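# Regrip a spanner within the right hand alone

## Task

The spanner begins in the right hand, its handle lying across the fingers and pinched between the thumb and the index plus middle fingers. Using that hand only, rotate and shift the spanner until both its orientation relative to the hand and the spot on the handle being gripped match the two goal pictures. The wrist camera, its bracket and the arm's final link count as part of the hand. The left arm and left hand must never touch the right hand. The task fails if the spanner touches anything other than that hand or comes out of it. To finish, keep it motionless briefly with no right-hand motor reading "moving", then declare it done. The final grip must be firm enough that the spanner would not shift in the hand however the hand is later turned or moved.

## Robot and tools

Robot: two arms, left_arm and right_arm. Each carries an identical right hand, so the hands are not mirror images. Each hand has six motors, always in this order: little, ring, middle, index, thumb_bend, thumb_turn. This job uses the right hand, plus the right wrist camera cam_right_wrist. Keep the left arm out of the way.

Scene frame: the origin is at table-top height, midway between the nominal arm bases. +z is up, +x points out over the table, and left_arm is on the +y side. The calibrated bases are left (-0.053, +0.562, 0) m and right (-0.097, -0.748, 0) m.

Hand point: a point fixed to the palm, 0.05 m in front of it and 0.15 m out from the wrist flange along the fingers. Its axes are +z along straight fingers, +y out of the palm, and +x across the palm away from the thumb. A bracket on the little-finger side of the wrist sticks out and can strike things.

execute_actions(actions, cameras): actions is a list of actions. Each action is a list of up to 15 rows, and each row runs for one 1/30 s control step. If an action has fewer than 15 rows, its last row is held for the remaining steps. Every row is one flat list of 28 numbers, each in [-1, 1], covering both arms:
- Left arm: dx, dy, dz, rx, ry, rz, then the six motor targets, then force_limit, speed.
- Right arm: the same fourteen, in the same order.

The six pose numbers are offsets, not poses. They are measured along scene-frame axes from the arm's Hand target as it stood when the action began. Every row in an action counts from that same start, so sending the same offset again moves the arm further. Scale: 1.0 = 0.6 m for dx, dy, dz and 180 degrees for rx, ry, rz. rx, ry, rz form one rotation vector, applied about the Hand target position. All zeros re-requests the current Hand target. The controller clips commanded orientation to within 32 degrees of the measured orientation at each step.

Motor targets are absolute positions, not offsets:
- Fingers: +1 is straight (open), -1 is curled (closed).
- thumb_bend: +1 straight, -1 fully bent.
- thumb_turn: +1 beside the palm, -1 in front of the palm.

force_limit maps linearly from about 0 N at -1 to 10 N at +1; the two thumb motors reach 15 N at +1. speed rises linearly from near zero at -1 to full speed at +0.48 and stays full above that; a full stroke at full speed takes 0.49 s.

No value means "leave unchanged". For an arm you are not changing, repeat the eight hand numbers from the last row actually executed for that hand. If no row has run yet, send its hand_measured values, then hand_force_limit, then hand_speed.

cameras: a list of names, ["all"], or []. Images return by default only when actions is empty.

move(target, speed, blend, stop_force, zero, blocking, cameras): target is one 28-number row, or a list of up to 15 such rows. Pose offsets in every row count from the Hand target at the start of the move, not from the previous row.
- speed: m/s, 0.002 to 3.2, default 0.25. Turning is capped at twice that value in rad/s.
- blend: corner rounding in metres. 0 means stop at each row.
- stop_force: 4 to 120 N. It ends an arm's path once push builds against its motion; it is unreliable when the hand rotates.
- zero: re-zero the force sensor before the move.
- blocking=false: return early. Not allowed together with stop_force.
The result adds a "move:" line with the ending (done, off_target, moving, held, fault) and any limits (paced, held).

Other tools:
- wait(seconds 0 to 10): holds the last commands.
- stop: brakes a running move.
- zoom_image(camera, region [x0, y0, x1, y1] pixels, at most 504 by 504): enlarges part of a camera's latest image.
- show_instructions: shows the goal pictures.
- zero_wrist_force(arm).
- finished_scene(scene): the current scene number; call it when the goal holds.

Reading results:
- Hand target: your last commanded pose, which is the base for the next offsets.
- end_effector_position (m), end_effector_quat_wxyz and velocities: all in the scene frame.
- hand_measured: each motor's position on the target scale.
- hand_stopped_by: moving, target, force, stalled or fault.
- hand_load_n: fingertip load in N, positive when the finger is pushed open. If it drops to about 0, the grip may be lost.
- Wrist force and torque: given in the hand point's own axes.
- Other lines: joint torques and motor temperatures. MOTOR HOT appears at 70 °C; the arm brakes at 85 °C.

Gripping behaviour:
- A motor starts only when its target changes by 0.002 or more.
- It locks when it reaches the target or the force limit. A locked motor holds at least 15 N and does not follow an object that gives way.
- To squeeze harder, raise force_limit and send a target more closed than hand_measured.
- To loosen, send a target more open than hand_measured.
- For gentle closing, use speed -0.94 or lower.
- A target sent while the load is already at force_limit does nothing.
- Fingertip reference positions (y, z) from the hand point: index straight (-0.06, +0.06), closed (-0.01, -0.04). Thumb in front of the palm: straight (+0.04, -0.03), half bent (0.00, -0.01).

Suggested order: view the goal pictures and cam_right_wrist. Hold the arm still, or tilt the hand so gravity helps. Make small, slow finger steps: loosen one contact while the others keep holding, let the spanner rotate or slide, then re-close. Check the images between steps. Finally close everything firmly, confirm no motor reads moving, and call finished_scene.

Avoid:
- Letting the spanner drop, or touch the table or the left hand.
- Bringing the arms together; the clearance check does not always prevent contact.
- Fast swings with the load.
- Excess finger force.
- Net force near 150 N, or joint contact torques near their limits (wrist joints 50.7 N m). Either stops the arm for 10 s.

Each tool is called as name([rows], argument=value, ...), one row to a line, values as JSON.

Reference images:

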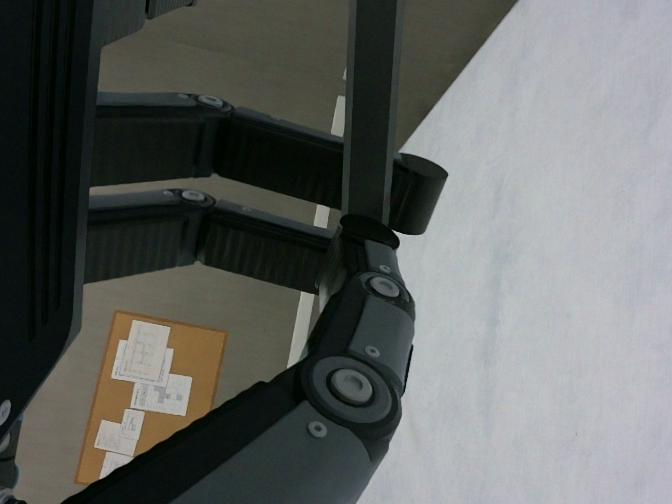

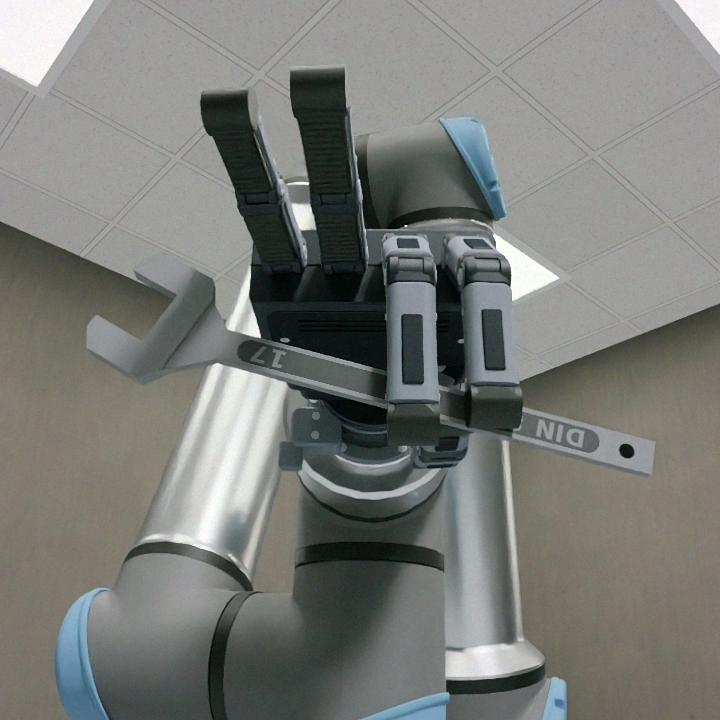

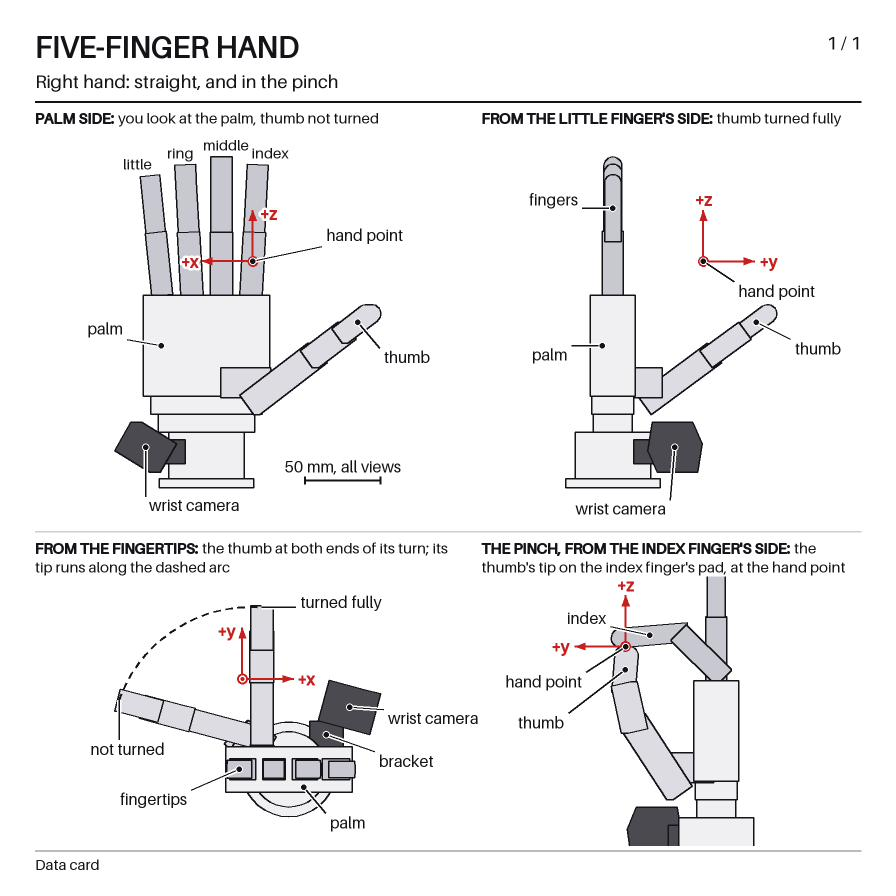

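## Session

execute_actions(actions=[])

Scene clock: 0.00 s.
left_arm: end_effector_position=(-0.1998, +1.0543, +0.5735) hand_measured=(+1.000, +1.000, +1.000, +1.000, +1.000, +1.000) hand_load_n=(+0.0, +0.0, +0.0, +0.0, +0.0, +0.0) hand_stopped_by=(target, target, target, target, target, target) hand_force_limit=0.00 hand_speed=-0.80 end_effector_quat_wxyz=(+0.053, +0.720, -0.689, +0.071) | right_arm: end_effector_position=(+0.2996, -0.1728, +0.2687) hand_measured=(+1.000, +1.000, -0.186, -0.188, +0.026, -0.900) hand_load_n=(+0.0, +0.0, +13.0, +12.0, +1.0, -0.5) hand_stopped_by=(target, target, force, force, target, target) hand_force_limit=1.00 hand_speed=-0.90 end_effector_quat_wxyz=(+0.645, -0.675, +0.271, -0.235)
Joint positions: left_arm=[1.439 -1.51 1.456 1.793 1.628 -1.772] | right_arm=[0.508 -1.245 2.47 -4.307 -1.288 0.016]
Joint velocities: within noise
Joint torques (N m): no reading
Motor temperatures (°C): left_arm=[38 39 35 33 46 41] | right_arm=[35 36 31 45 42 44]
Wrist force (N): no reading
Wrist torque (N m): no reading
Wrist force, peak (N): no reading
Hand target: left_arm -0.1998, +1.0543, +0.5735; +0.053, +0.720, -0.689, +0.071 | right_arm +0.2996, -0.1728, +0.2687; +0.645, -0.675, +0.271, -0.235

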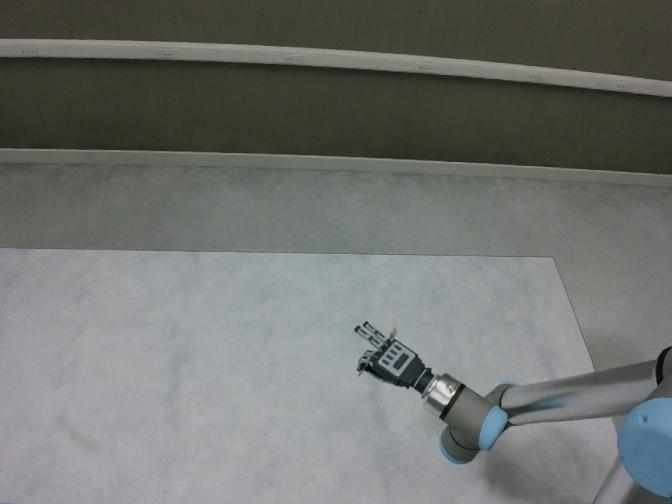

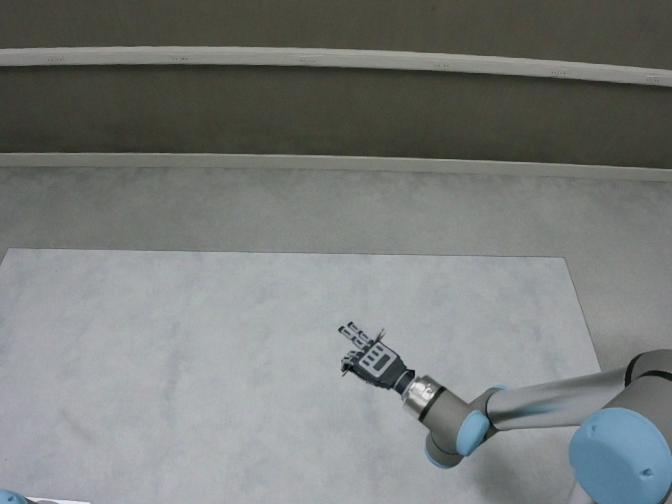

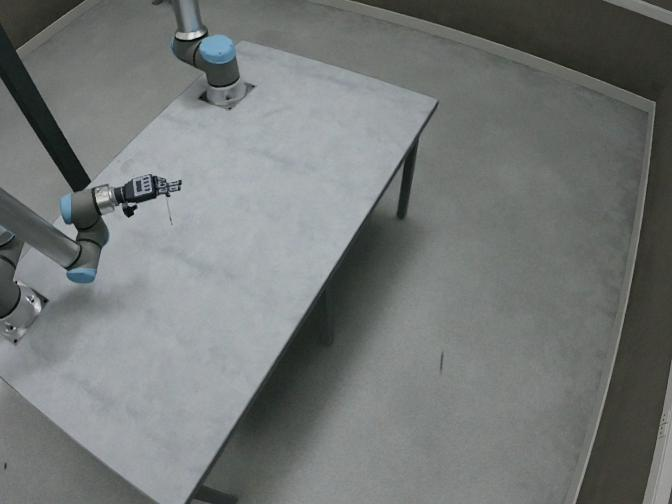

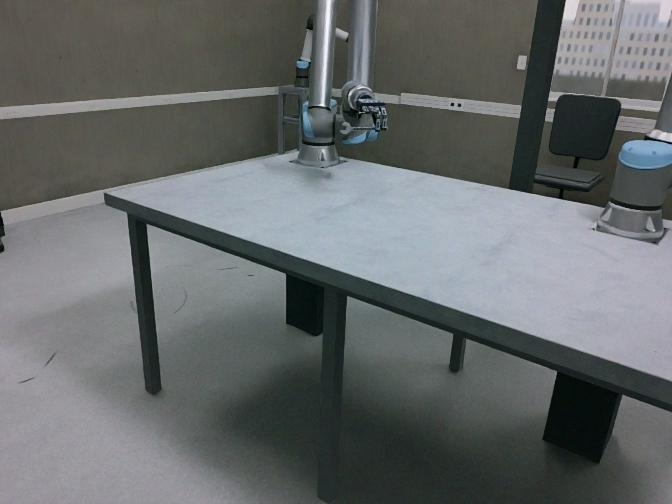

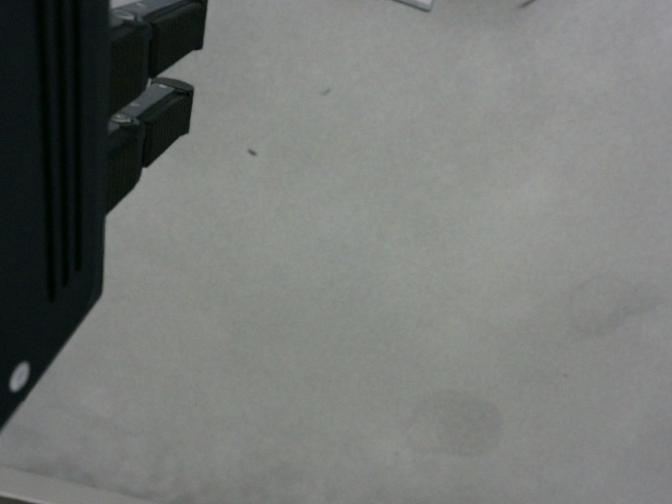

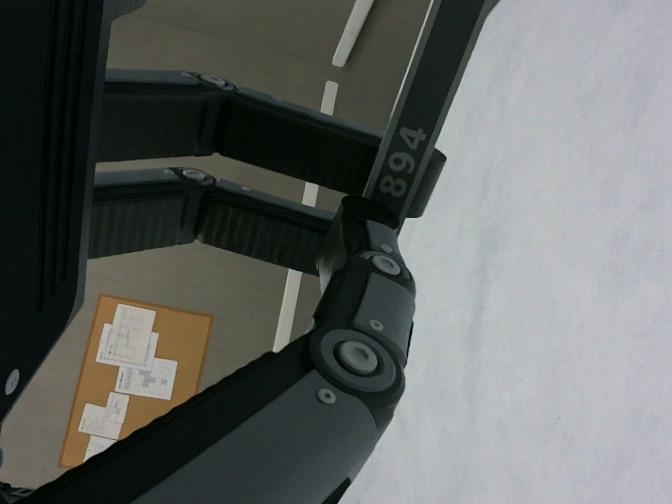

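zoom_image(camera="cam_low", region=[325, 75, 405, 155])

zoom_image(camera="cam_right_wrist", region=[250, 0, 550, 300])

zoom_image(camera="cam_high", region=[90, 150, 210, 240])

zoom_image(camera="cam_head_left", region=[330, 300, 450, 400])

Scaled by 6.300 from the camera's 672x504 image, which has a finer 960x720 frame.

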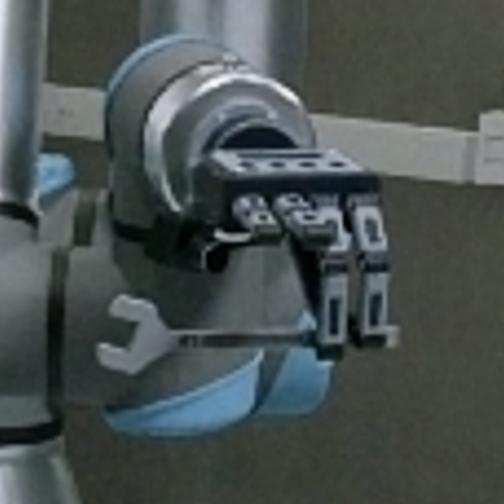

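Scaled by 1.680 from the camera's 672x504 image, which has a finer 960x720 frame.

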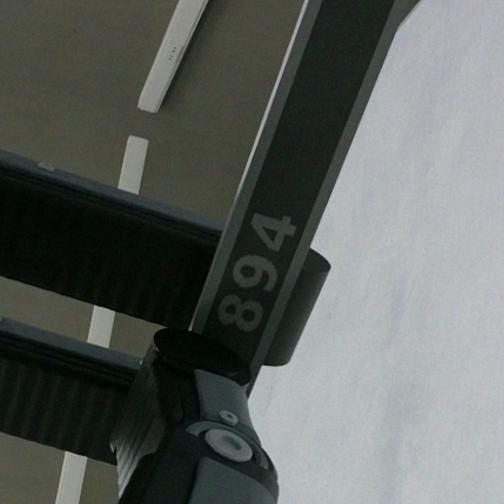

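Scaled by 4.200 from the camera's 672x504 image, which has a finer 960x720 frame.

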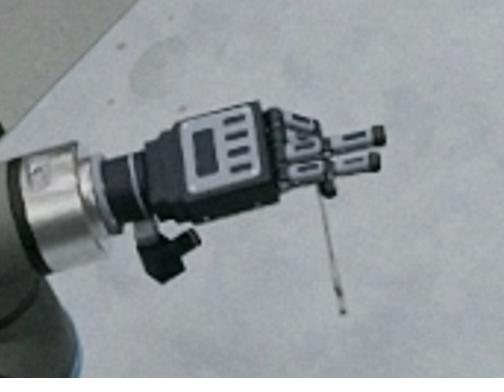

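Scaled by 4.200 from the camera's 672x504 image, which has a finer 960x720 frame.

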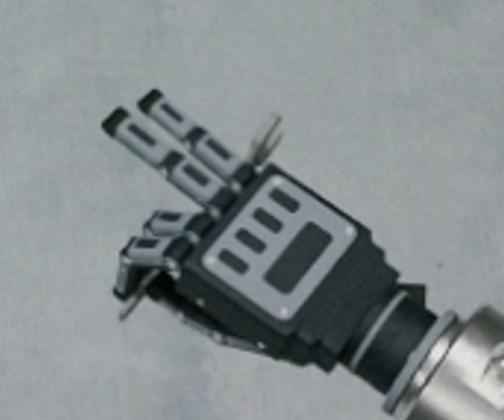

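move(target=[0,0,0,0,0,0,1,1,1,1,1,1,0,-0.8,0,0,0.15,-0.426,-0.475,0.037,1,1,-0.186,-0.188,0.026,-0.9,1.0,-0.9], speed=0.4, cameras=["cam_low","cam_right_wrist"])

zoom_image(camera="cam_low", region=[315, 45, 415, 145])

Scene clock: 81.17 s.
left_arm: end_effector_position=(-0.1998, +1.0543, +0.5735) hand_measured=(+1.000, +1.000, +1.000, +1.000, +1.000, +1.000) hand_load_n=(+0.0, +0.0, +0.0, +0.0, +0.0, +0.0) hand_stopped_by=(target, target, target, target, target, target) hand_force_limit=0.00 hand_speed=-0.80 end_effector_quat_wxyz=(+0.053, +0.720, -0.689, +0.071) | right_arm: end_effector_position=(+0.2995, -0.1727, +0.3586) hand_measured=(+1.000, +1.000, -0.184, -0.188, +0.026, -0.900) hand_load_n=(+0.0, +0.0, +11.0, +11.5, +1.0, -0.5) hand_stopped_by=(target, target, force, force, target, target) hand_force_limit=1.00 hand_speed=-0.90 end_effector_quat_wxyz=(-0.149, +0.591, +0.424, +0.670)
Joint positions: left_arm=[1.439 -1.51 1.456 1.793 1.628 -1.772] | right_arm=[0.749 -1.306 2.419 -4.197 -1.528 -1.977]
Joint torques (N m): left_arm=[1.9 -44.85 -38.44 3.72 -0.42 0.23] | right_arm=[-13.23 -59.88 -15.78 -0.15 3.98 -3.65]
Wrist force (N): left_arm=[0.1 -0.1 0.3] | right_arm=[-0.9 0.2 -0.1]
Wrist torque (N m): left_arm=[-0.02 -0.02 0.01] | right_arm=[0.02 0.24 -0.18]
Wrist force, peak (N): left_arm=[0.3 0.4 -0.2] | right_arm=[-1.0 -0.2 -0.3]
Hand target: left_arm -0.1998, +1.0543, +0.5735; +0.053, +0.720, -0.689, +0.071 | right_arm +0.2996, -0.1728, +0.3587; -0.149, +0.591, +0.424, +0.670
Off the commanded pose: left_arm 0.000 m, 0 deg | right_arm 0.000 m, 0 deg.
move: done
Images, in order (width x height): cam_low 672x504, cam_right_wrist 672x504.

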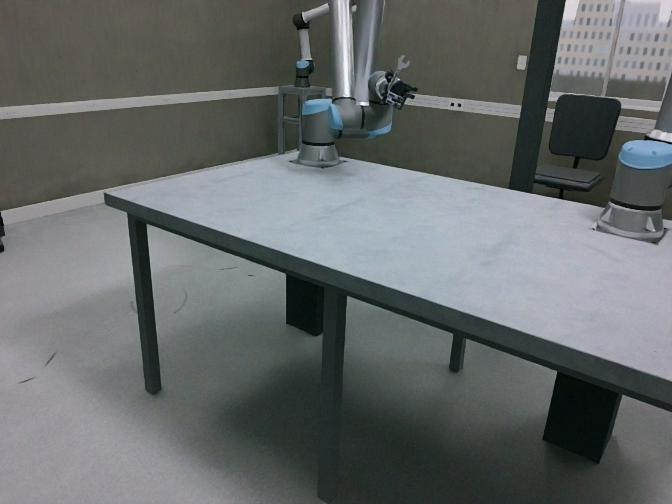

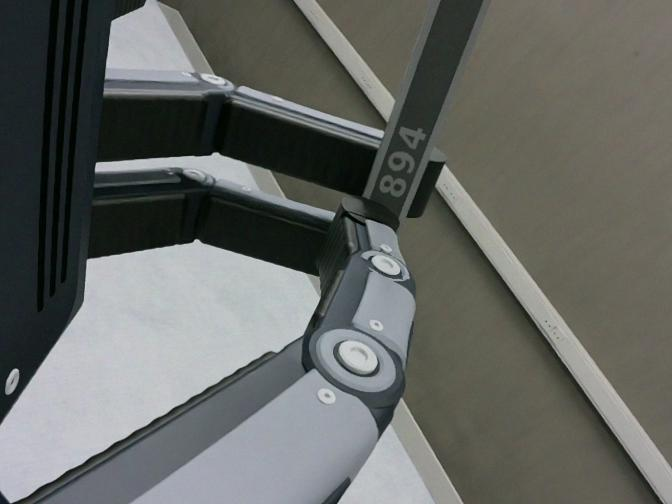

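Scaled by 5.040 from the camera's 672x504 image, which has a finer 960x720 frame.

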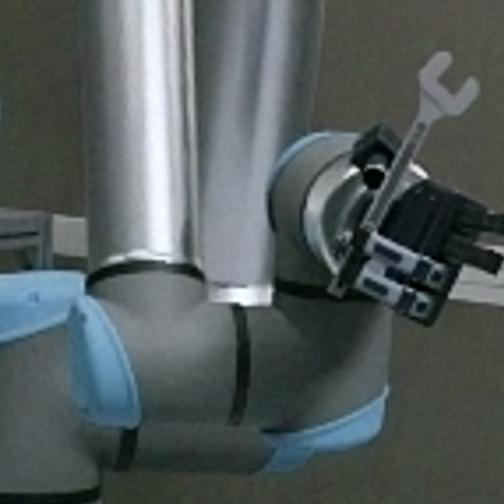

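move(target=[0,0,0,0,0,0,1,1,1,1,1,1,0,-0.8,0,0,0,0.074,0.083,-0.006,1,1,-0.186,-0.188,0.026,-0.9,1.0,-0.9], speed=0.3)

execute_actions([
  [[0,0,0,0,0,0,1,1,1,1,1,1,0,-0.8,0,0,0,0,0,0,1,1,-0.182,-0.184,0.026,-0.9,1.0,-0.94]],
], cameras=["cam_right_wrist"])

Scene clock: 98.03 s.
left_arm: end_effector_position=(-0.1998, +1.0543, +0.5735) hand_measured=(+1.000, +1.000, +1.000, +1.000, +1.000, +1.000) hand_load_n=(+0.0, +0.0, +0.0, +0.0, +0.0, -0.5) hand_stopped_by=(target, target, target, target, target, target) hand_force_limit=0.00 hand_speed=-0.80 end_effector_quat_wxyz=(+0.053, +0.720, -0.689, +0.071) | right_arm: end_effector_position=(+0.2996, -0.1728, +0.3589) hand_measured=(+1.000, +1.000, -0.184, -0.188, +0.026, -0.900) hand_load_n=(+0.0, +0.5, +11.0, +12.0, +1.0, -1.0) hand_stopped_by=(target, target, force, force, target, target) hand_force_limit=1.00 hand_speed=-0.90 end_effector_quat_wxyz=(-0.263, +0.656, +0.315, +0.634)
Joint positions: left_arm=[1.439 -1.51 1.456 1.793 1.628 -1.772] | right_arm=[0.734 -1.357 2.412 -4.138 -1.512 -1.629]
Joint torques (N m): left_arm=[-0.29 -43.7 -40.12 4.15 -0.63 0] | right_arm=[11 -31.24 -21.77 -5.29 -2.92 2.56]
Wrist force (N): left_arm=[0.2 0.0 -0.2] | right_arm=[-0.8 0.6 -0.4]
Wrist torque (N m): left_arm=[0.01 -0.02 0.01] | right_arm=[0.10 0.25 0.13]
Wrist force, peak (N): left_arm=[0.4 0.3 -0.1] | right_arm=[-1.1 0.1 0.0]
Hand target: left_arm -0.1998, +1.0543, +0.5735; +0.053, +0.720, -0.689, +0.071 | right_arm +0.2996, -0.1728, +0.3587; -0.263, +0.656, +0.315, +0.634
Off the commanded pose: left_arm 0.000 m, 0 deg | right_arm 0.000 m, 0 deg.
move: done

Scene clock: 98.73 s.
left_arm: end_effector_position=(-0.1998, +1.0543, +0.5735) hand_measured=(+1.000, +1.000, +1.000, +1.000, +1.000, +1.000) hand_load_n=(+0.0, +0.0, +0.0, +0.0, +0.0, +0.0) hand_stopped_by=(target, target, target, target, target, target) hand_force_limit=0.00 hand_speed=-0.80 end_effector_quat_wxyz=(+0.053, +0.720, -0.689, +0.071) | right_arm: end_effector_position=(+0.2996, -0.1728, +0.3587) hand_measured=(+1.000, +1.000, -0.180, -0.182, +0.026, -0.900) hand_load_n=(+0.0, +0.0, +9.0, +9.0, +1.0, +0.0) hand_stopped_by=(target, target, target, target, target, target) hand_force_limit=1.00 hand_speed=-0.94 end_effector_quat_wxyz=(-0.263, +0.656, +0.315, +0.634)
Joint positions: left_arm=[1.439 -1.51 1.456 1.793 1.628 -1.772] | right_arm=[0.734 -1.357 2.412 -4.138 -1.512 -1.628]
Joint torques (N m): left_arm=[3.59 -43.19 -39.51 4.25 0.01 -0.07] | right_arm=[10.67 -31.03 -15.88 -5.33 -2.74 3.45]
Wrist force (N): left_arm=[0.0 0.2 -0.1] | right_arm=[-0.6 0.3 -0.5]
Wrist torque (N m): left_arm=[0.03 0.00 0.00] | right_arm=[0.06 0.23 0.10]
Wrist force, peak (N): left_arm=[-0.1 0.3 -0.3] | right_arm=[-0.9 0.7 -0.2]
Hand target: left_arm -0.1998, +1.0543, +0.5735; +0.053, +0.720, -0.689, +0.071 | right_arm +0.2996, -0.1728, +0.3587; -0.263, +0.656, +0.315, +0.634
Off the commanded pose: left_arm 0.000 m, 0 deg | right_arm 0.000 m, 0 deg.
Step readings (end_effector_position of left_arm | right_arm):
0: (-0.1998, +1.0543, +0.5735) | (+0.2996, -0.1728, +0.3589)
1: (-0.1998, +1.0543, +0.5735) | (+0.2996, -0.1728, +0.3589)
2: (-0.1998, +1.0543, +0.5735) | (+0.2996, -0.1728, +0.3589)
4: (-0.1998, +1.0543, +0.5735) | (+0.2996, -0.1728, +0.3588)
8: (-0.1998, +1.0543, +0.5735) | (+0.2996, -0.1728, +0.3588)
15: (-0.1998, +1.0543, +0.5735) | (+0.2996, -0.1728, +0.3588)
Images, in order (width x height): cam_right_wrist 672x504.

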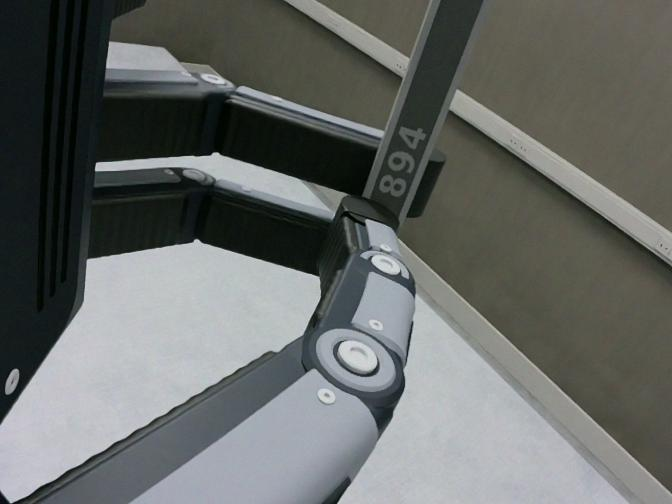

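execute_actions([
  [[0,0,0,0,0,0,1,1,1,1,1,1,0,-0.8,0,0,0,0,0,0,1,1,-0.170,-0.172,0.026,-0.9,1.0,-0.94]],
  [[0,0,0,0,0,0,1,1,1,1,1,1,0,-0.8,0,0,0,0,0,0,1,1,-0.170,-0.172,0.026,-0.84,1.0,-0.9]],
  [[0,0,0,0,0,0,1,1,1,1,1,1,0,-0.8,0,0,0,0,0,0,1,1,-0.170,-0.172,0.026,-0.84,1.0,-0.9]],
], cameras=["cam_right_wrist"])

Scene clock: 106.27 s.
left_arm: end_effector_position=(-0.1998, +1.0543, +0.5735) hand_measured=(+1.000, +1.000, +1.000, +1.000, +1.000, +1.000) hand_load_n=(+0.0, +0.0, +0.0, +0.0, +0.0, +0.0) hand_stopped_by=(target, target, target, target, target, target) hand_force_limit=0.00 hand_speed=-0.80 end_effector_quat_wxyz=(+0.053, +0.720, -0.689, +0.071) | right_arm: end_effector_position=(+0.2996, -0.1728, +0.3587) hand_measured=(+1.000, +1.000, -0.170, -0.172, +0.026, -0.840) hand_load_n=(+0.0, +0.0, +2.5, +4.5, +0.5, -4.5) hand_stopped_by=(target, target, target, target, target, target) hand_force_limit=1.00 hand_speed=-0.90 end_effector_quat_wxyz=(-0.263, +0.656, +0.315, +0.634)
Joint positions: left_arm=[1.439 -1.51 1.456 1.793 1.628 -1.772] | right_arm=[0.734 -1.357 2.412 -4.138 -1.512 -1.628]
Joint torques (N m): left_arm=[-0.68 -44.19 -39.15 4.62 0.17 0.52] | right_arm=[11.69 -32.24 -16.55 -4.68 -2.63 3.54]
Wrist force (N): left_arm=[-0.2 0.1 0.1] | right_arm=[-0.9 0.3 -0.3]
Wrist torque (N m): left_arm=[0.01 0.02 -0.01] | right_arm=[0.05 0.26 0.09]
Wrist force, peak (N): left_arm=[-0.3 0.2 0.3] | right_arm=[-1.3 0.4 -0.2]
Hand target: left_arm -0.1998, +1.0543, +0.5735; +0.053, +0.720, -0.689, +0.071 | right_arm +0.2996, -0.1728, +0.3587; -0.263, +0.656, +0.315, +0.634
Off the commanded pose: left_arm 0.000 m, 0 deg | right_arm 0.000 m, 0 deg.
Step readings (end_effector_position of left_arm | right_arm):
0: (-0.1998, +1.0543, +0.5735) | (+0.2996, -0.1728, +0.3587)
1: (-0.1998, +1.0543, +0.5735) | (+0.2996, -0.1728, +0.3587)
2: (-0.1998, +1.0543, +0.5735) | (+0.2996, -0.1728, +0.3587)
4: (-0.1998, +1.0543, +0.5735) | (+0.2996, -0.1728, +0.3587)
8: (-0.1998, +1.0543, +0.5735) | (+0.2996, -0.1728, +0.3587)
15: (-0.1998, +1.0543, +0.5735) | (+0.2996, -0.1728, +0.3587)
16: (-0.1998, +1.0543, +0.5735) | (+0.2996, -0.1728, +0.3587)
17: (-0.1998, +1.0543, +0.5735) | (+0.2996, -0.1728, +0.3587)
19: (-0.1998, +1.0543, +0.5735) | (+0.2996, -0.1728, +0.3587)
23: (-0.1998, +1.0543, +0.5735) | (+0.2996, -0.1728, +0.3587)
30: (-0.1998, +1.0543, +0.5735) | (+0.2996, -0.1728, +0.3587)
31: (-0.1998, +1.0543, +0.5735) | (+0.2996, -0.1728, +0.3587)
32: (-0.1998, +1.0543, +0.5735) | (+0.2996, -0.1728, +0.3587)
34: (-0.1998, +1.0543, +0.5735) | (+0.2996, -0.1728, +0.3587)
38: (-0.1998, +1.0543, +0.5735) | (+0.2996, -0.1728, +0.3587)
45: (-0.1998, +1.0543, +0.5735) | (+0.2996, -0.1728, +0.3587)
Images, in order (width x height): cam_right_wrist 672x504.

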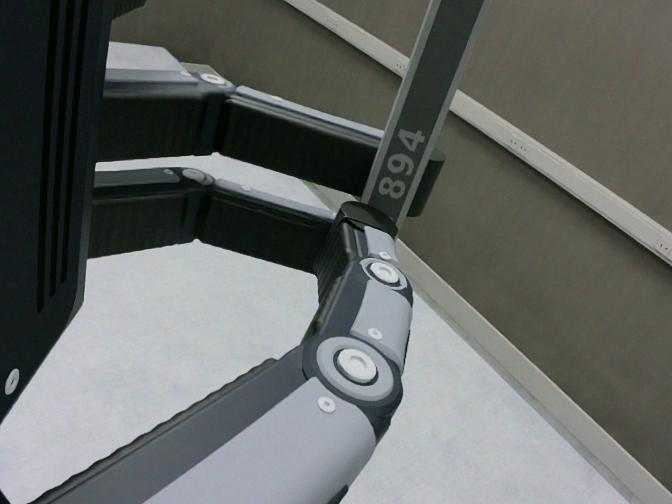

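execute_actions([
  [[0,0,0,0,0,0,1,1,1,1,1,1,0,-0.8,0,0,0,0,0,0,1,1,-0.167,-0.167,0.026,-0.84,1.0,-0.94]],
  [[0,0,0,0,0,0,1,1,1,1,1,1,0,-0.8,0,0,0,0,0,0,1,1,-0.167,-0.167,0.026,-0.95,1.0,-0.85]],
  [[0,0,0,0,0,0,1,1,1,1,1,1,0,-0.8,0,0,0,0,0,0,1,1,-0.167,-0.167,0.026,-0.95,1.0,-0.85]],
], cameras=["cam_right_wrist"])

execute_actions([
  [[0,0,0,0,0,0,1,1,1,1,1,1,0,-0.8,0,0,0,0,0,0,1,1,-0.167,-0.167,0.026,-0.83,1.0,-0.85]],
  [[0,0,0,0,0,0,1,1,1,1,1,1,0,-0.8,0,0,0,0,0,0,1,1,-0.167,-0.167,0.026,-0.83,1.0,-0.85]],
], cameras=["cam_right_wrist"])

Scene clock: 116.97 s.
left_arm: end_effector_position=(-0.1998, +1.0543, +0.5735) hand_measured=(+1.000, +1.000, +1.000, +1.000, +1.000, +1.000) hand_load_n=(+0.0, +0.0, +0.0, +0.0, +0.0, +0.0) hand_stopped_by=(target, target, target, target, target, target) hand_force_limit=0.00 hand_speed=-0.80 end_effector_quat_wxyz=(+0.053, +0.720, -0.689, +0.071) | right_arm: end_effector_position=(+0.2996, -0.1728, +0.3587) hand_measured=(+1.000, +1.000, -0.166, -0.166, +0.026, -0.950) hand_load_n=(+0.0, +0.0, +1.5, +1.0, +1.0, +1.5) hand_stopped_by=(target, target, target, target, target, target) hand_force_limit=1.00 hand_speed=-0.85 end_effector_quat_wxyz=(-0.263, +0.656, +0.315, +0.634)
Joint positions: left_arm=[1.439 -1.51 1.456 1.793 1.628 -1.772] | right_arm=[0.734 -1.357 2.412 -4.138 -1.512 -1.628]
Joint torques (N m): left_arm=[3.53 -43.52 -38.5 4.21 -0.28 0.26] | right_arm=[10.57 -34.43 -18.11 -2.94 -2.56 3.29]
Wrist force (N): left_arm=[0.2 -0.1 0.0] | right_arm=[-0.5 0.4 -0.1]
Wrist torque (N m): left_arm=[-0.01 -0.03 0.01] | right_arm=[0.05 0.21 0.11]
Wrist force, peak (N): left_arm=[0.2 0.4 0.3] | right_arm=[-1.0 0.7 -0.3]
Hand target: left_arm -0.1998, +1.0543, +0.5735; +0.053, +0.720, -0.689, +0.071 | right_arm +0.2996, -0.1728, +0.3587; -0.263, +0.656, +0.315, +0.634
Off the commanded pose: left_arm 0.000 m, 0 deg | right_arm 0.000 m, 0 deg.
Step readings (end_effector_position of left_arm | right_arm):
0: (-0.1998, +1.0543, +0.5735) | (+0.2996, -0.1728, +0.3587)
1: (-0.1998, +1.0543, +0.5735) | (+0.2996, -0.1728, +0.3587)
2: (-0.1998, +1.0543, +0.5735) | (+0.2996, -0.1728, +0.3587)
4: (-0.1998, +1.0543, +0.5735) | (+0.2996, -0.1728, +0.3587)
8: (-0.1998, +1.0543, +0.5735) | (+0.2996, -0.1728, +0.3587)
15: (-0.1998, +1.0543, +0.5735) | (+0.2996, -0.1728, +0.3587)
16: (-0.1998, +1.0543, +0.5735) | (+0.2996, -0.1728, +0.3587)
17: (-0.1998, +1.0543, +0.5735) | (+0.2996, -0.1728, +0.3587)
19: (-0.1998, +1.0543, +0.5735) | (+0.2996, -0.1728, +0.3587)
23: (-0.1998, +1.0543, +0.5735) | (+0.2996, -0.1728, +0.3587)
30: (-0.1998, +1.0543, +0.5735) | (+0.2996, -0.1728, +0.3587)
31: (-0.1998, +1.0543, +0.5735) | (+0.2996, -0.1728, +0.3587)
32: (-0.1998, +1.0543, +0.5735) | (+0.2996, -0.1728, +0.3587)
34: (-0.1998, +1.0543, +0.5735) | (+0.2996, -0.1728, +0.3587)
38: (-0.1998, +1.0543, +0.5735) | (+0.2996, -0.1728, +0.3587)
45: (-0.1998, +1.0543, +0.5735) | (+0.2996, -0.1728, +0.3587)
Images, in order (width x height): cam_right_wrist 672x504.

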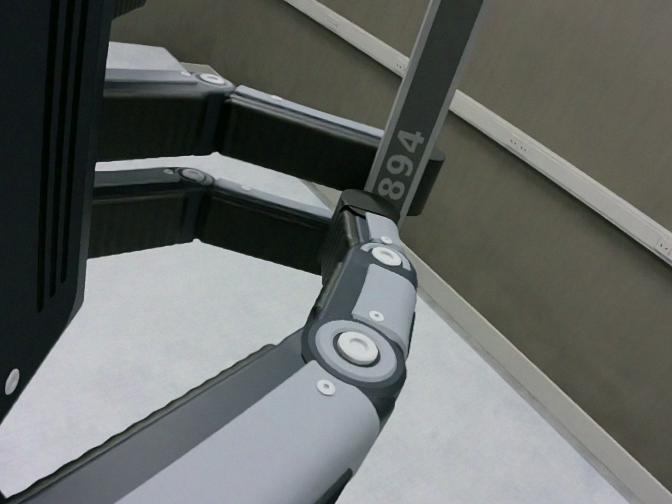

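Scene clock: 118.17 s.
left_arm: end_effector_position=(-0.1998, +1.0543, +0.5735) hand_measured=(+1.000, +1.000, +1.000, +1.000, +1.000, +1.000) hand_load_n=(+0.0, +0.0, +0.0, +0.0, +0.0, +0.0) hand_stopped_by=(target, target, target, target, target, target) hand_force_limit=0.00 hand_speed=-0.80 end_effector_quat_wxyz=(+0.053, +0.720, -0.689, +0.071) | right_arm: end_effector_position=(+0.2996, -0.1728, +0.3587) hand_measured=(+1.000, +1.000, -0.166, -0.166, +0.026, -0.830) hand_load_n=(+0.0, +0.0, +1.0, +2.0, +0.5, -1.0) hand_stopped_by=(target, target, target, target, target, target) hand_force_limit=1.00 hand_speed=-0.85 end_effector_quat_wxyz=(-0.263, +0.656, +0.315, +0.634)
Joint positions: left_arm=[1.439 -1.51 1.456 1.793 1.628 -1.772] | right_arm=[0.734 -1.357 2.412 -4.138 -1.512 -1.628]
Joint torques (N m): left_arm=[1.41 -41.75 -38.66 4.05 -0.4 0.29] | right_arm=[7.22 -34.11 -18.37 -2.52 -2.24 3.12]
Wrist force (N): left_arm=[0.1 0.1 -0.1] | right_arm=[-0.6 -0.2 -0.2]
Wrist torque (N m): left_arm=[0.02 -0.02 0.01] | right_arm=[-0.04 0.21 0.09]
Wrist force, peak (N): left_arm=[0.4 0.1 0.2] | right_arm=[-0.9 0.2 -0.4]
Hand target: left_arm -0.1998, +1.0543, +0.5735; +0.053, +0.720, -0.689, +0.071 | right_arm +0.2996, -0.1728, +0.3587; -0.263, +0.656, +0.315, +0.634
Off the commanded pose: left_arm 0.000 m, 0 deg | right_arm 0.000 m, 0 deg.
Step readings (end_effector_position of left_arm | right_arm):
0: (-0.1998, +1.0543, +0.5735) | (+0.2996, -0.1728, +0.3587)
1: (-0.1998, +1.0543, +0.5735) | (+0.2996, -0.1728, +0.3587)
2: (-0.1998, +1.0543, +0.5735) | (+0.2996, -0.1728, +0.3587)
4: (-0.1998, +1.0543, +0.5735) | (+0.2996, -0.1728, +0.3587)
8: (-0.1998, +1.0543, +0.5735) | (+0.2996, -0.1728, +0.3587)
15: (-0.1998, +1.0543, +0.5735) | (+0.2996, -0.1728, +0.3587)
16: (-0.1998, +1.0543, +0.5735) | (+0.2996, -0.1728, +0.3587)
17: (-0.1998, +1.0543, +0.5735) | (+0.2996, -0.1728, +0.3587)
19: (-0.1998, +1.0543, +0.5735) | (+0.2996, -0.1728, +0.3587)
23: (-0.1998, +1.0543, +0.5735) | (+0.2996, -0.1728, +0.3587)
30: (-0.1998, +1.0543, +0.5735) | (+0.2996, -0.1728, +0.3587)
Images, in order (width x height): cam_right_wrist 672x504.

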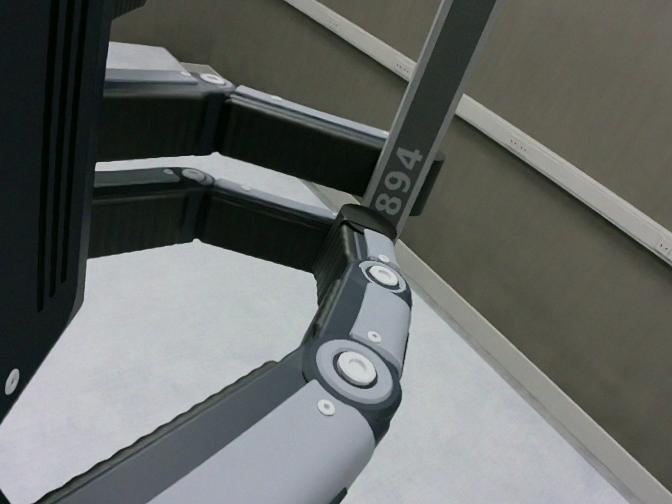

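execute_actions([
  [[0,0,0,0,0,0,1,1,1,1,1,1,0,-0.8,0,0,0,-0.074,-0.083,0.006,1,1,-0.167,-0.167,0.026,-0.95,1.0,-0.83]],
  [[0,0,0,0,0,0,1,1,1,1,1,1,0,-0.8,0,0,0,0,0,0,1,1,-0.167,-0.167,0.026,-0.95,1.0,-0.83]],
  [[0,0,0,0,0,0,1,1,1,1,1,1,0,-0.8,0,0,0,0,0,0,1,1,-0.167,-0.167,0.026,-0.82,1.0,-0.83]],
  [[0,0,0,0,0,0,1,1,1,1,1,1,0,-0.8,0,0,0,0,0,0,1,1,-0.167,-0.167,0.026,-0.82,1.0,-0.83]],
], cameras=["cam_right_wrist"])

Scene clock: 129.93 s.
left_arm: end_effector_position=(-0.1998, +1.0543, +0.5735) hand_measured=(+1.000, +1.000, +1.000, +1.000, +1.000, +1.000) hand_load_n=(+0.0, +0.0, +0.0, +0.0, +0.0, +0.0) hand_stopped_by=(target, target, target, target, target, target) hand_force_limit=0.00 hand_speed=-0.80 end_effector_quat_wxyz=(+0.053, +0.720, -0.689, +0.071) | right_arm: end_effector_position=(+0.2996, -0.1728, +0.3587) hand_measured=(+1.000, +1.000, -0.166, -0.166, +0.026, -0.820) hand_load_n=(+0.0, +0.0, +0.5, +0.0, +0.0, +0.0) hand_stopped_by=(target, target, target, target, target, target) hand_force_limit=1.00 hand_speed=-0.83 end_effector_quat_wxyz=(-0.149, +0.591, +0.424, +0.670)
Joint positions: left_arm=[1.439 -1.51 1.456 1.793 1.628 -1.772] | right_arm=[0.749 -1.306 2.419 -4.197 -1.528 -1.977]
Joint torques (N m): left_arm=[2.05 -45.05 -39.89 4.31 -0.3 0.41] | right_arm=[4.7 -57.55 -30.96 -5.22 -1.39 3.53]
Wrist force (N): left_arm=[0.1 0.1 0.1] | right_arm=[-0.6 0.6 0.3]
Wrist torque (N m): left_arm=[0.01 -0.02 0.01] | right_arm=[0.06 0.21 0.09]
Wrist force, peak (N): left_arm=[0.6 0.1 -0.3] | right_arm=[6.1 3.3 -0.1]
Hand target: left_arm -0.1998, +1.0543, +0.5735; +0.053, +0.720, -0.689, +0.071 | right_arm +0.2996, -0.1728, +0.3587; -0.149, +0.591, +0.424, +0.670
Off the commanded pose: left_arm 0.000 m, 0 deg | right_arm 0.000 m, 0 deg.
Step readings (end_effector_position of left_arm | right_arm):
0: (-0.1998, +1.0543, +0.5735) | (+0.2996, -0.1728, +0.3587)
1: (-0.1998, +1.0543, +0.5735) | (+0.2995, -0.1727, +0.3585)
2: (-0.1998, +1.0543, +0.5735) | (+0.2985, -0.1720, +0.3561)
4: (-0.1998, +1.0543, +0.5735) | (+0.2965, -0.1708, +0.3532)
8: (-0.1998, +1.0543, +0.5735) | (+0.2991, -0.1724, +0.3596)
15: (-0.1998, +1.0543, +0.5735) | (+0.2995, -0.1727, +0.3586)
16: (-0.1998, +1.0543, +0.5735) | (+0.2995, -0.1727, +0.3586)
17: (-0.1998, +1.0543, +0.5735) | (+0.2995, -0.1727, +0.3587)
19: (-0.1998, +1.0543, +0.5735) | (+0.2995, -0.1728, +0.3587)
23: (-0.1998, +1.0543, +0.5735) | (+0.2996, -0.1728, +0.3587)
30: (-0.1998, +1.0543, +0.5735) | (+0.2996, -0.1728, +0.3587)
31: (-0.1998, +1.0543, +0.5735) | (+0.2996, -0.1728, +0.3587)
32: (-0.1998, +1.0543, +0.5735) | (+0.2996, -0.1728, +0.3587)
34: (-0.1998, +1.0543, +0.5735) | (+0.2996, -0.1728, +0.3587)
38: (-0.1998, +1.0543, +0.5735) | (+0.2996, -0.1728, +0.3587)
45: (-0.1998, +1.0543, +0.5735) | (+0.2995, -0.1728, +0.3587)
46: (-0.1998, +1.0543, +0.5735) | (+0.2995, -0.1728, +0.3587)
47: (-0.1998, +1.0543, +0.5735) | (+0.2995, -0.1728, +0.3587)
49: (-0.1998, +1.0543, +0.5735) | (+0.2995, -0.1728, +0.3587)
53: (-0.1998, +1.0543, +0.5735) | (+0.2996, -0.1728, +0.3587)
60: (-0.1998, +1.0543, +0.5735) | (+0.2996, -0.1728, +0.3587)
Images, in order (width x height): cam_right_wrist 672x504.

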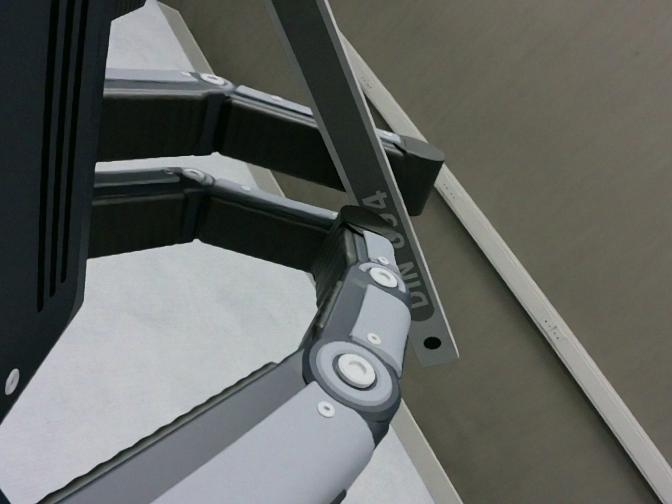

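execute_actions([
  [[0,0,0,0,0,0,1,1,1,1,1,1,0,-0.8,0,0,0,0,0,0,1,1,-0.2,-0.2,0.026,-0.82,-0.5,-0.94]],
], cameras=["cam_right_wrist","cam_low"])

zoom_image(camera="cam_low", region=[315, 45, 415, 145])

Scene clock: 136.03 s.
left_arm: end_effector_position=(-0.1998, +1.0543, +0.5735) hand_measured=(+1.000, +1.000, +1.000, +1.000, +1.000, +1.000) hand_load_n=(+0.0, +0.0, +0.0, +0.0, +0.0, +0.0) hand_stopped_by=(target, target, target, target, target, target) hand_force_limit=0.00 hand_speed=-0.80 end_effector_quat_wxyz=(+0.053, +0.720, -0.689, +0.071) | right_arm: end_effector_position=(+0.2996, -0.1728, +0.3587) hand_measured=(+1.000, +1.000, -0.176, -0.182, +0.026, -0.820) hand_load_n=(+0.0, +0.0, +3.0, +3.0, +0.5, +0.0) hand_stopped_by=(target, target, force, force, target, target) hand_force_limit=-0.50 hand_speed=-0.94 end_effector_quat_wxyz=(-0.149, +0.591, +0.424, +0.670)
Joint positions: left_arm=[1.439 -1.51 1.456 1.793 1.628 -1.772] | right_arm=[0.749 -1.306 2.419 -4.197 -1.528 -1.977]
Joint torques (N m): left_arm=[1.63 -41.35 -39.42 4.48 0.08 0.09] | right_arm=[-9.98 -51.68 -31.15 -5.13 3.59 3.54]
Wrist force (N): left_arm=[0.0 0.0 0.1] | right_arm=[-0.6 0.2 -0.2]
Wrist torque (N m): left_arm=[0.00 -0.01 0.00] | right_arm=[0.02 0.22 0.07]
Wrist force, peak (N): left_arm=[0.4 -0.2 0.0] | right_arm=[-1.2 0.1 -0.2]
Hand target: left_arm -0.1998, +1.0543, +0.5735; +0.053, +0.720, -0.689, +0.071 | right_arm +0.2996, -0.1728, +0.3587; -0.149, +0.591, +0.424, +0.670
Off the commanded pose: left_arm 0.000 m, 0 deg | right_arm 0.000 m, 0 deg.
Step readings (end_effector_position of left_arm | right_arm):
0: (-0.1998, +1.0543, +0.5735) | (+0.2996, -0.1728, +0.3587)
1: (-0.1998, +1.0543, +0.5735) | (+0.2996, -0.1728, +0.3587)
2: (-0.1998, +1.0543, +0.5735) | (+0.2996, -0.1728, +0.3587)
4: (-0.1998, +1.0543, +0.5735) | (+0.2996, -0.1728, +0.3587)
8: (-0.1998, +1.0543, +0.5735) | (+0.2996, -0.1728, +0.3587)
15: (-0.1998, +1.0543, +0.5735) | (+0.2996, -0.1728, +0.3587)
Images, in order (width x height): cam_low 672x504, cam_right_wrist 672x504.

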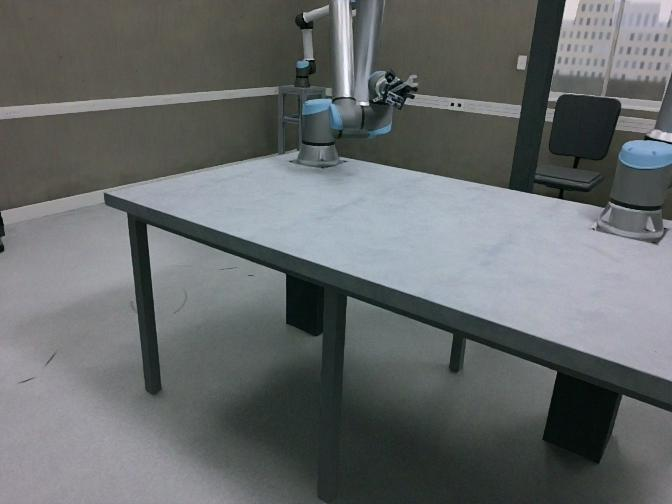

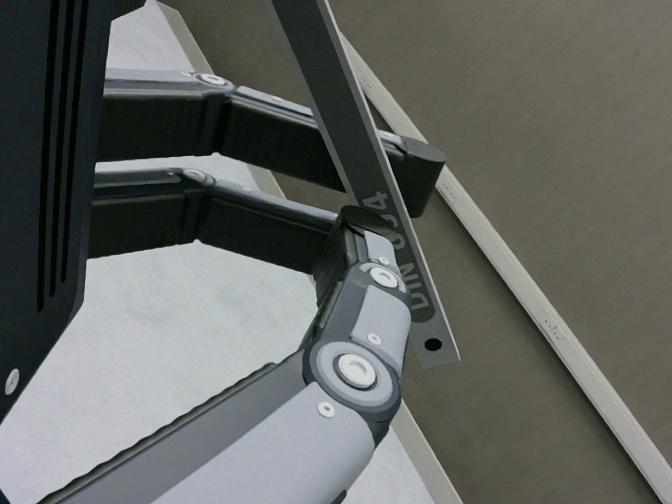

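Scaled by 5.040 from the camera's 672x504 image, which has a finer 960x720 frame.

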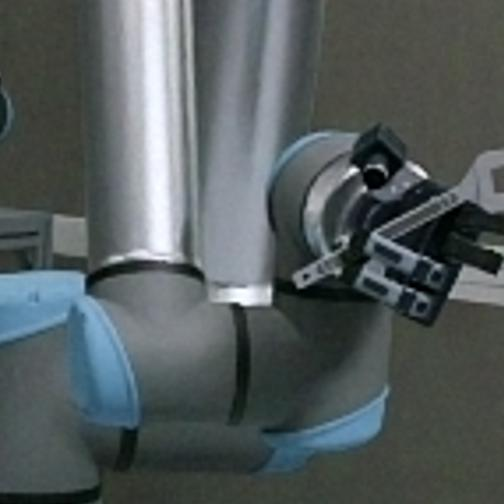

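zoom_image(camera="cam_low", region=[368, 60, 424, 116])

zoom_image(camera="cam_right_wrist", region=[300, 120, 500, 380])

Scaled by 9.000 from the camera's 672x504 image, which has a finer 960x720 frame.

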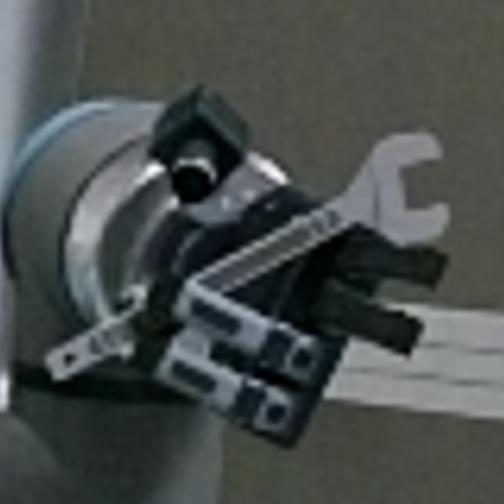

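Scaled by 1.938 from the camera's 672x504 image, which has a finer 960x720 frame.

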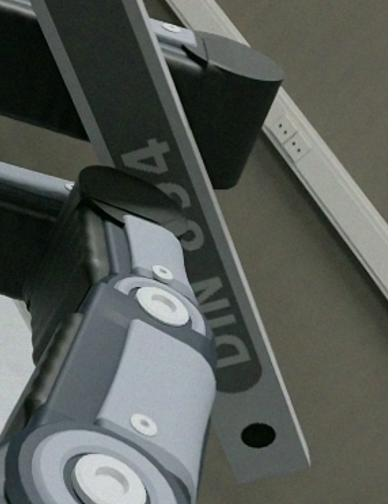

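execute_actions([
  [[0,0,0,0,0,0,1,1,1,1,1,1,0,-0.8,0,0,0,0,0,0,1,1,-0.25,-0.25,0.026,-0.82,0.4,-0.94]],
])

move(target=[0,0,0,0,0,0,1,1,1,1,1,1,0,-0.8,0,0,0,0.371,0.413,-0.032,1,1,-0.25,-0.25,0.026,-0.82,0.4,-0.94], speed=0.4, cameras=["cam_low","cam_right_wrist"])

zoom_image(camera="cam_low", region=[335, 50, 415, 130])

Scene clock: 175.47 s.
left_arm: end_effector_position=(-0.1998, +1.0543, +0.5735) hand_measured=(+1.000, +1.000, +1.000, +1.000, +1.000, +1.000) hand_load_n=(+0.0, +0.0, +0.0, +0.0, +0.0, +0.0) hand_stopped_by=(target, target, target, target, target, target) hand_force_limit=0.00 hand_speed=-0.80 end_effector_quat_wxyz=(+0.053, +0.720, -0.689, +0.071) | right_arm: end_effector_position=(+0.2996, -0.1728, +0.3587) hand_measured=(+1.000, +1.000, -0.190, -0.202, +0.026, -0.820) hand_load_n=(+0.0, +0.0, +9.5, +7.5, +1.0, -0.5) hand_stopped_by=(target, target, force, force, target, target) hand_force_limit=0.40 hand_speed=-0.94 end_effector_quat_wxyz=(-0.149, +0.591, +0.424, +0.670)
Joint positions: left_arm=[1.439 -1.51 1.456 1.793 1.628 -1.772] | right_arm=[0.749 -1.306 2.419 -4.197 -1.528 -1.977]
Joint torques (N m): left_arm=[1.88 -43.6 -39.3 4.28 -0.23 0.08] | right_arm=[-12 -44.76 -31.03 -5.04 3.41 3.42]
Wrist force (N): left_arm=[0.0 0.1 0.0] | right_arm=[-0.5 0.1 -0.1]
Wrist torque (N m): left_arm=[0.02 0.01 0.00] | right_arm=[0.00 0.20 0.07]
Wrist force, peak (N): left_arm=[-0.3 0.1 -0.4] | right_arm=[-1.1 0.5 0.0]
Hand target: left_arm -0.1998, +1.0543, +0.5735; +0.053, +0.720, -0.689, +0.071 | right_arm +0.2996, -0.1728, +0.3587; -0.149, +0.591, +0.424, +0.670
Off the commanded pose: left_arm 0.000 m, 0 deg | right_arm 0.000 m, 0 deg.
Step readings (end_effector_position of left_arm | right_arm):
0: (-0.1998, +1.0543, +0.5735) | (+0.2996, -0.1728, +0.3587)
1: (-0.1998, +1.0543, +0.5735) | (+0.2996, -0.1728, +0.3587)
2: (-0.1998, +1.0543, +0.5735) | (+0.2996, -0.1728, +0.3587)
4: (-0.1998, +1.0543, +0.5735) | (+0.2996, -0.1728, +0.3587)
8: (-0.1998, +1.0543, +0.5735) | (+0.2996, -0.1728, +0.3587)
15: (-0.1998, +1.0543, +0.5735) | (+0.2996, -0.1728, +0.3587)

Scene clock: 178.20 s.
left_arm: end_effector_position=(-0.1998, +1.0543, +0.5735) hand_measured=(+1.000, +1.000, +1.000, +1.000, +1.000, +1.000) hand_load_n=(+0.0, +0.0, +0.0, +0.0, +0.0, +0.0) hand_stopped_by=(target, target, target, target, target, target) hand_force_limit=0.00 hand_speed=-0.80 end_effector_quat_wxyz=(+0.053, +0.720, -0.689, +0.071) | right_arm: end_effector_position=(+0.2995, -0.1728, +0.3587) hand_measured=(+1.000, +1.000, -0.190, -0.202, +0.026, -0.820) hand_load_n=(+0.0, +0.0, +10.0, +6.5, +1.0, -1.0) hand_stopped_by=(target, target, force, force, target, target) hand_force_limit=0.40 hand_speed=-0.94 end_effector_quat_wxyz=(-0.609, +0.704, -0.181, +0.317)
Joint positions: left_arm=[1.439 -1.51 1.456 1.793 1.628 -1.772] | right_arm=[0.548 -1.46 2.426 -4.05 -1.329 -0.242]
Joint torques (N m): left_arm=[1.81 -42.73 -40.02 4.36 -0.27 0.31] | right_arm=[7.97 -24.45 -34.93 -0.25 -2.78 2.57]
Wrist force (N): left_arm=[0.1 0.1 0.0] | right_arm=[-0.1 -0.1 -0.1]
Wrist torque (N m): left_arm=[0.02 -0.01 0.01] | right_arm=[-0.03 0.07 0.15]
Wrist force, peak (N): left_arm=[-0.1 0.4 -0.2] | right_arm=[-1.2 -0.1 0.0]
Hand target: left_arm -0.1998, +1.0543, +0.5735; +0.053, +0.720, -0.689, +0.071 | right_arm +0.2996, -0.1728, +0.3587; -0.609, +0.704, -0.181, +0.317
Off the commanded pose: left_arm 0.000 m, 0 deg | right_arm 0.000 m, 0 deg.
move: done
Images, in order (width x height): cam_low 672x504, cam_right_wrist 672x504.

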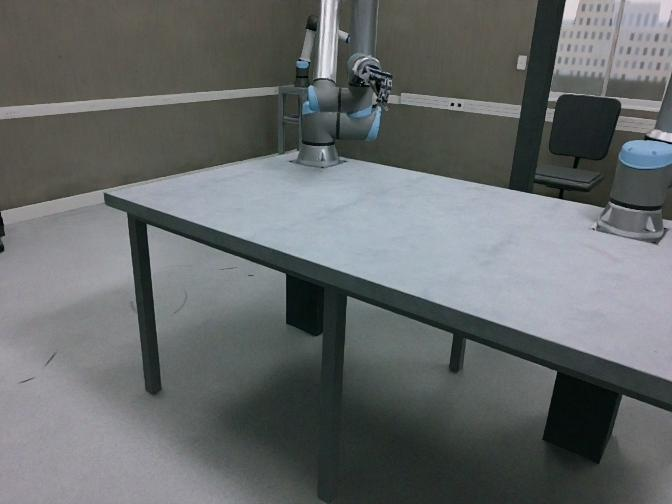

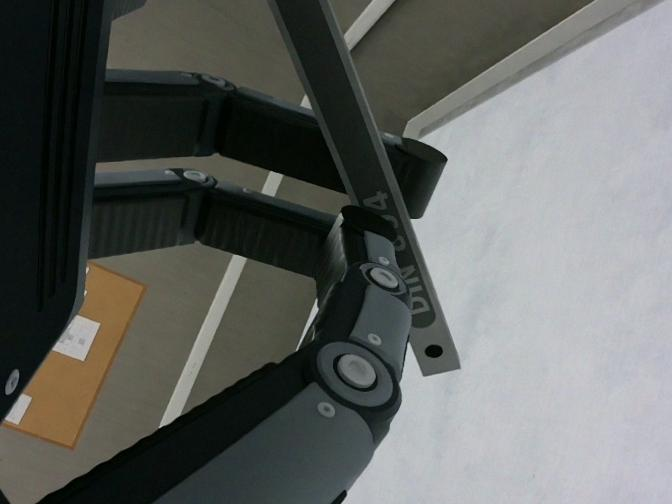

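Scaled by 6.300 from the camera's 672x504 image, which has a finer 960x720 frame.

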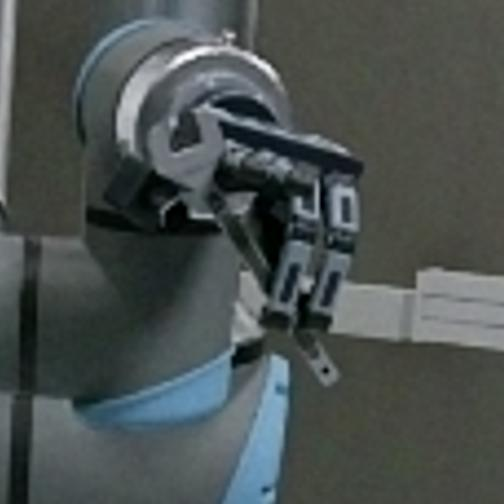

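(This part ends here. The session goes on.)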